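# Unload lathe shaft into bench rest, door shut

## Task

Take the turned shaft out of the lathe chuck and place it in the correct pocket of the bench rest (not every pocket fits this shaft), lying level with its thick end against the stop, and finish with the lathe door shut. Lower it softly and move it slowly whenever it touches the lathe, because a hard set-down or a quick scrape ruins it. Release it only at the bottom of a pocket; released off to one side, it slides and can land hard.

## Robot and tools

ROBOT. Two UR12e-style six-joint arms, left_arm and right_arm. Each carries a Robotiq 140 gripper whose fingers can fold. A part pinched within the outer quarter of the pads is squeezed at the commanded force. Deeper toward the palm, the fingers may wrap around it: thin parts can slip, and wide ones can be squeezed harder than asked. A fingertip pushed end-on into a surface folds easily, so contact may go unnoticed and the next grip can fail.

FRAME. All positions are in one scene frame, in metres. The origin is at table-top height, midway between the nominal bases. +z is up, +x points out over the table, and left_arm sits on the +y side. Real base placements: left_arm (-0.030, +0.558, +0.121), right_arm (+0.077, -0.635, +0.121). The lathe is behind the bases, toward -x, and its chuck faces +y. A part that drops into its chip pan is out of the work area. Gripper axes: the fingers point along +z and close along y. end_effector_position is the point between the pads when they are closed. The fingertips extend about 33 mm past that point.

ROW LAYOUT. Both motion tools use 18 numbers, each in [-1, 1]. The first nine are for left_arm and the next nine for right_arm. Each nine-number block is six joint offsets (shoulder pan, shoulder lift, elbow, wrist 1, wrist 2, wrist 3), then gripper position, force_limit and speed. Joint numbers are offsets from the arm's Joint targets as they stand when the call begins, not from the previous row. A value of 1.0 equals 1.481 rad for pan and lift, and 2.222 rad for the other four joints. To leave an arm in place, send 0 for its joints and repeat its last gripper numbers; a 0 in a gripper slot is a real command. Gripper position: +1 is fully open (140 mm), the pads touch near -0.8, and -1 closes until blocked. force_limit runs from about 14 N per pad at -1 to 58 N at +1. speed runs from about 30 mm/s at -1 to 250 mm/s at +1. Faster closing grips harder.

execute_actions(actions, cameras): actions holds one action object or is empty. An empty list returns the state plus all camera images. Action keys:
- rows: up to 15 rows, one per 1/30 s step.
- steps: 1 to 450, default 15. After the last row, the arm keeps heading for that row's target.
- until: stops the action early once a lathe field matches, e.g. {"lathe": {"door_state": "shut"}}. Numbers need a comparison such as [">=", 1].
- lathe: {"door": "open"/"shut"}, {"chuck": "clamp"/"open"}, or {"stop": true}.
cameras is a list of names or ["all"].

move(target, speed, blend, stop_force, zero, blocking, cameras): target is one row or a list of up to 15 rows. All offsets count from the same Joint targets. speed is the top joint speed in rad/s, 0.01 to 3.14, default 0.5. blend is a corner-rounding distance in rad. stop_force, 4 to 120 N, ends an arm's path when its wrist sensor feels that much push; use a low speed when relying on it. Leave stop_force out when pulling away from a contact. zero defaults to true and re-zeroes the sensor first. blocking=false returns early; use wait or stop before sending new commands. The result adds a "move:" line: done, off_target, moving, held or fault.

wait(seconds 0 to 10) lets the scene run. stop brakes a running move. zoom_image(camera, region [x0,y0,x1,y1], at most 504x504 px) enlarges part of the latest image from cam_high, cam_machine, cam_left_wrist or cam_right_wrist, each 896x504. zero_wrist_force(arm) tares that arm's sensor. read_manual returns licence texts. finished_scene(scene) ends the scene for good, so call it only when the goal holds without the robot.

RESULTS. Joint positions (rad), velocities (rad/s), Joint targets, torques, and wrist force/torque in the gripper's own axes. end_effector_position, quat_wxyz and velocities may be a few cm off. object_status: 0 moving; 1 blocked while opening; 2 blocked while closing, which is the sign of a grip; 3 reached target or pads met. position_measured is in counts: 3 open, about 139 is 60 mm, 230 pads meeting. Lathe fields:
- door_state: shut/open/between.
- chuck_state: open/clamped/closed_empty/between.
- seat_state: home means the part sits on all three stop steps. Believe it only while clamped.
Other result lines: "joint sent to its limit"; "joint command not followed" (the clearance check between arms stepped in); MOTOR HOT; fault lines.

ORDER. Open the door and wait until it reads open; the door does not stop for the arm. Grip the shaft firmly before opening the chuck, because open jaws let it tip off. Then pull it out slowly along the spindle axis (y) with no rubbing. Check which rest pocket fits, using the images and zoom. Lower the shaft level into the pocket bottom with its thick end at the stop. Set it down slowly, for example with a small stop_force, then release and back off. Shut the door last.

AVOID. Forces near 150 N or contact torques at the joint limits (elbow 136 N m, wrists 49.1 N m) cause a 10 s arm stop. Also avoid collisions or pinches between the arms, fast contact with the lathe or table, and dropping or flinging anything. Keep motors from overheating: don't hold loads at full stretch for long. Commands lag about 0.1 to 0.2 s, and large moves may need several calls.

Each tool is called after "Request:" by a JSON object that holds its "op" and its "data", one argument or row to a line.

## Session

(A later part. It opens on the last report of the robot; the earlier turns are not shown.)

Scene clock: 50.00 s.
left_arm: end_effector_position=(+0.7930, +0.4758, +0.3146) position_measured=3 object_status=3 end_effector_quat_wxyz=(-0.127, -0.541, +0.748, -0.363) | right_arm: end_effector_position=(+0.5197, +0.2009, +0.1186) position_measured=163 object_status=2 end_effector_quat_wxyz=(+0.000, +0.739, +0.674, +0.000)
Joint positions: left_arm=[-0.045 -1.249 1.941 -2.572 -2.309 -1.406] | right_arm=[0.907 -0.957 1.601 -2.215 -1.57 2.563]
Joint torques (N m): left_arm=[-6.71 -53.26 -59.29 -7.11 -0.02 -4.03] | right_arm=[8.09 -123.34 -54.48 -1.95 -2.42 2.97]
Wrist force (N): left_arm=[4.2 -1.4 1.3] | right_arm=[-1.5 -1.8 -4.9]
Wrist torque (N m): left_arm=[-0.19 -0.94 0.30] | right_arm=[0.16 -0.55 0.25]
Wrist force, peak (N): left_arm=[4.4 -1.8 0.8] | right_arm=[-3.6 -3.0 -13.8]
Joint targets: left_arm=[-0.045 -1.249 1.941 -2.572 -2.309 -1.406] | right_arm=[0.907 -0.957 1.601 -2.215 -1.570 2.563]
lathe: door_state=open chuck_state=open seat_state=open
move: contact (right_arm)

Request:
{"op": "execute_actions", "data": {
  "actions": [
    {"rows":[[0,0,0,0,0,0,1,1,1,0,-0.0001,-0.00003,0.0001,0,0,-1,0.6,-1]],"steps":12}
  ]
}}

Request:
{"op": "execute_actions", "data": {
  "actions": [
    {"rows":[[0,0,0,0,0,0,1,1,1,0,0,0,0,0,0,0.1,0.6,-1]],"steps":40}
  ]
}}

Request:
{"op": "move", "data": {
  "target": [
    [0,0,0,0,0,0,1,1,1,0,-0.0258,-0.0086,0.0258,0,0,0.1,0.6,-1],
    [0,0,0,0,0,0,1,1,1,0,-0.0834,-0.0423,0.0971,0,0,0.1,0.6,-1]
  ],
  "speed": [0.1,0.3],
  "blend": [0.01,0],
  "cameras": ["cam_right_wrist"]
}}

Request:
{"op": "execute_actions", "data": {
  "actions": [
    {"lathe":{"door":"shut"},"steps":150,"until":{"lathe":{"door_state":"shut"}}}
  ]
}}

Request:
{"op": "zoom_image", "data": {
  "camera": "cam_right_wrist",
  "region": [370, 50, 570, 300]
}}

Scene clock: 51.00 s.
left_arm: end_effector_position=(+0.7930, +0.4758, +0.3146) position_measured=3 object_status=3 end_effector_quat_wxyz=(-0.127, -0.541, +0.748, -0.363) | right_arm: end_effector_position=(+0.5197, +0.2009, +0.1187) position_measured=163 object_status=2 end_effector_quat_wxyz=(+0.000, +0.739, +0.674, +0.000)
Joint positions: left_arm=[-0.045 -1.249 1.941 -2.572 -2.309 -1.406] | right_arm=[0.907 -0.957 1.601 -2.215 -1.57 2.563]
Joint torques (N m): left_arm=[-7.4 -51.66 -58.9 -7.2 0.34 -3.91] | right_arm=[5.98 -129.84 -56.58 -1.37 -2.09 2.62]
Wrist force (N): left_arm=[3.9 -1.7 0.9] | right_arm=[2.8 1.1 3.4]
Wrist torque (N m): left_arm=[-0.22 -0.87 0.30] | right_arm=[0.09 -0.45 0.24]
Wrist force, peak (N): left_arm=[4.4 -1.8 1.2] | right_arm=[-0.9 -1.5 -5.9]
Joint targets: left_arm=[-0.045 -1.249 1.941 -2.572 -2.309 -1.406] | right_arm=[0.907 -0.957 1.601 -2.215 -1.570 2.563]
lathe: door_state=open chuck_state=open seat_state=open

Scene clock: 52.53 s.
left_arm: end_effector_position=(+0.7930, +0.4758, +0.3146) position_measured=3 object_status=3 end_effector_quat_wxyz=(-0.127, -0.541, +0.748, -0.363) | right_arm: end_effector_position=(+0.5198, +0.2009, +0.1188) position_measured=117 object_status=3 end_effector_quat_wxyz=(+0.000, +0.739, +0.674, +0.000)
Joint positions: left_arm=[-0.045 -1.249 1.941 -2.572 -2.309 -1.406] | right_arm=[0.907 -0.957 1.601 -2.215 -1.57 2.563]
Joint torques (N m): left_arm=[-8.42 -52.07 -59.07 -6.86 0.02 -3.67] | right_arm=[0.56 -109.67 -39.94 -7.05 -1.79 2]
Wrist force (N): left_arm=[3.8 -1.6 0.5] | right_arm=[2.2 0.9 0.6]
Wrist torque (N m): left_arm=[-0.20 -0.84 0.30] | right_arm=[0.16 -0.56 0.12]
Wrist force, peak (N): left_arm=[4.5 -1.8 1.4] | right_arm=[1.7 -0.1 6.7]
Joint targets: left_arm=[-0.045 -1.249 1.941 -2.572 -2.309 -1.406] | right_arm=[0.907 -0.957 1.601 -2.215 -1.570 2.563]
lathe: door_state=open chuck_state=open seat_state=open

Scene clock: 54.20 s.
left_arm: end_effector_position=(+0.7930, +0.4758, +0.3146) position_measured=3 object_status=3 end_effector_quat_wxyz=(-0.127, -0.541, +0.748, -0.363) | right_arm: end_effector_position=(+0.5194, +0.2005, +0.2651) position_measured=117 object_status=3 end_effector_quat_wxyz=(+0.000, +0.739, +0.674, +0.001)
Joint positions: left_arm=[-0.045 -1.249 1.941 -2.572 -2.309 -1.406] | right_arm=[0.907 -1.081 1.507 -2 -1.57 2.563]
Joint torques (N m): left_arm=[-9.17 -49.57 -59.03 -7.03 -0.19 -3.34] | right_arm=[-3.69 -122.29 -59.61 -0.67 -1.71 1.45]
Wrist force (N): left_arm=[4.0 -1.6 1.0] | right_arm=[2.3 0.6 0.0]
Wrist torque (N m): left_arm=[-0.22 -0.89 0.30] | right_arm=[0.13 -0.56 0.09]
Wrist force, peak (N): left_arm=[4.4 -2.0 1.1] | right_arm=[2.2 0.7 2.0]
Joint targets: left_arm=[-0.045 -1.249 1.941 -2.572 -2.309 -1.406] | right_arm=[0.907 -1.081 1.507 -1.999 -1.570 2.563]
lathe: door_state=open chuck_state=open seat_state=open
move: done
Images, in order (width x height): cam_right_wrist 896x504.

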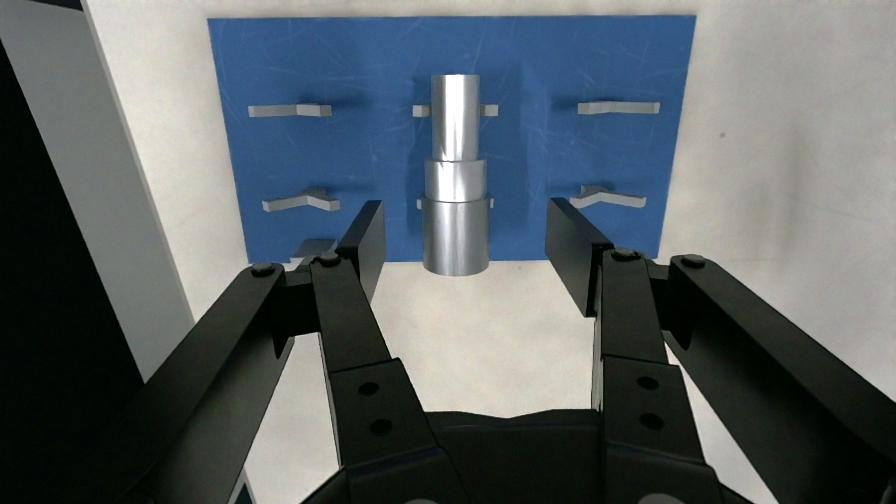

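Scene clock: 56.40 s.
left_arm: end_effector_position=(+0.7930, +0.4758, +0.3146) position_measured=3 object_status=3 end_effector_quat_wxyz=(-0.127, -0.541, +0.748, -0.363) | right_arm: end_effector_position=(+0.5194, +0.2004, +0.2653) position_measured=117 object_status=3 end_effector_quat_wxyz=(+0.000, +0.739, +0.674, +0.001)
Joint positions: left_arm=[-0.045 -1.249 1.941 -2.572 -2.309 -1.406] | right_arm=[0.907 -1.081 1.507 -1.999 -1.57 2.563]
Joint torques (N m): left_arm=[-9.43 -50.84 -58.99 -7.04 -0.06 -3.58] | right_arm=[-12.17 -122.21 -60.08 -0.91 -1.53 0.71]
Wrist force (N): left_arm=[3.9 -1.5 1.1] | right_arm=[2.1 0.6 0.3]
Wrist torque (N m): left_arm=[-0.20 -0.86 0.31] | right_arm=[0.13 -0.53 0.08]
Wrist force, peak (N): left_arm=[4.2 -2.2 0.9] | right_arm=[2.5 0.5 0.7]
Joint targets: left_arm=[-0.045 -1.249 1.941 -2.572 -2.309 -1.406] | right_arm=[0.907 -1.081 1.507 -1.999 -1.570 2.563]
Tool commands: left_gripper/position=+1.0 left_gripper/force_limit=+1.0 left_gripper/speed=+1.0 right_gripper/position=+0.1 right_gripper/force_limit=+0.6 right_gripper/speed=-1.0
lathe: door_state=shut chuck_state=open seat_state=open

Scaled by 2.016 from the camera's 896x504 image, which has a finer 1280x720 frame.
This view is cut from an older image: the scene may have changed since it was taken.

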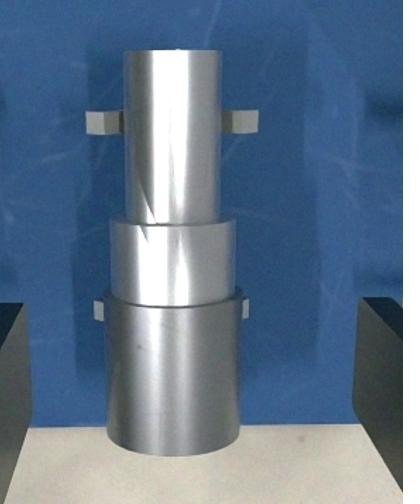

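Seated the same as in scene 1, and the door is shut.

Request:
{"op": "finished_scene", "data": {
  "scene": 2
}}

The scene is finished: the task was done.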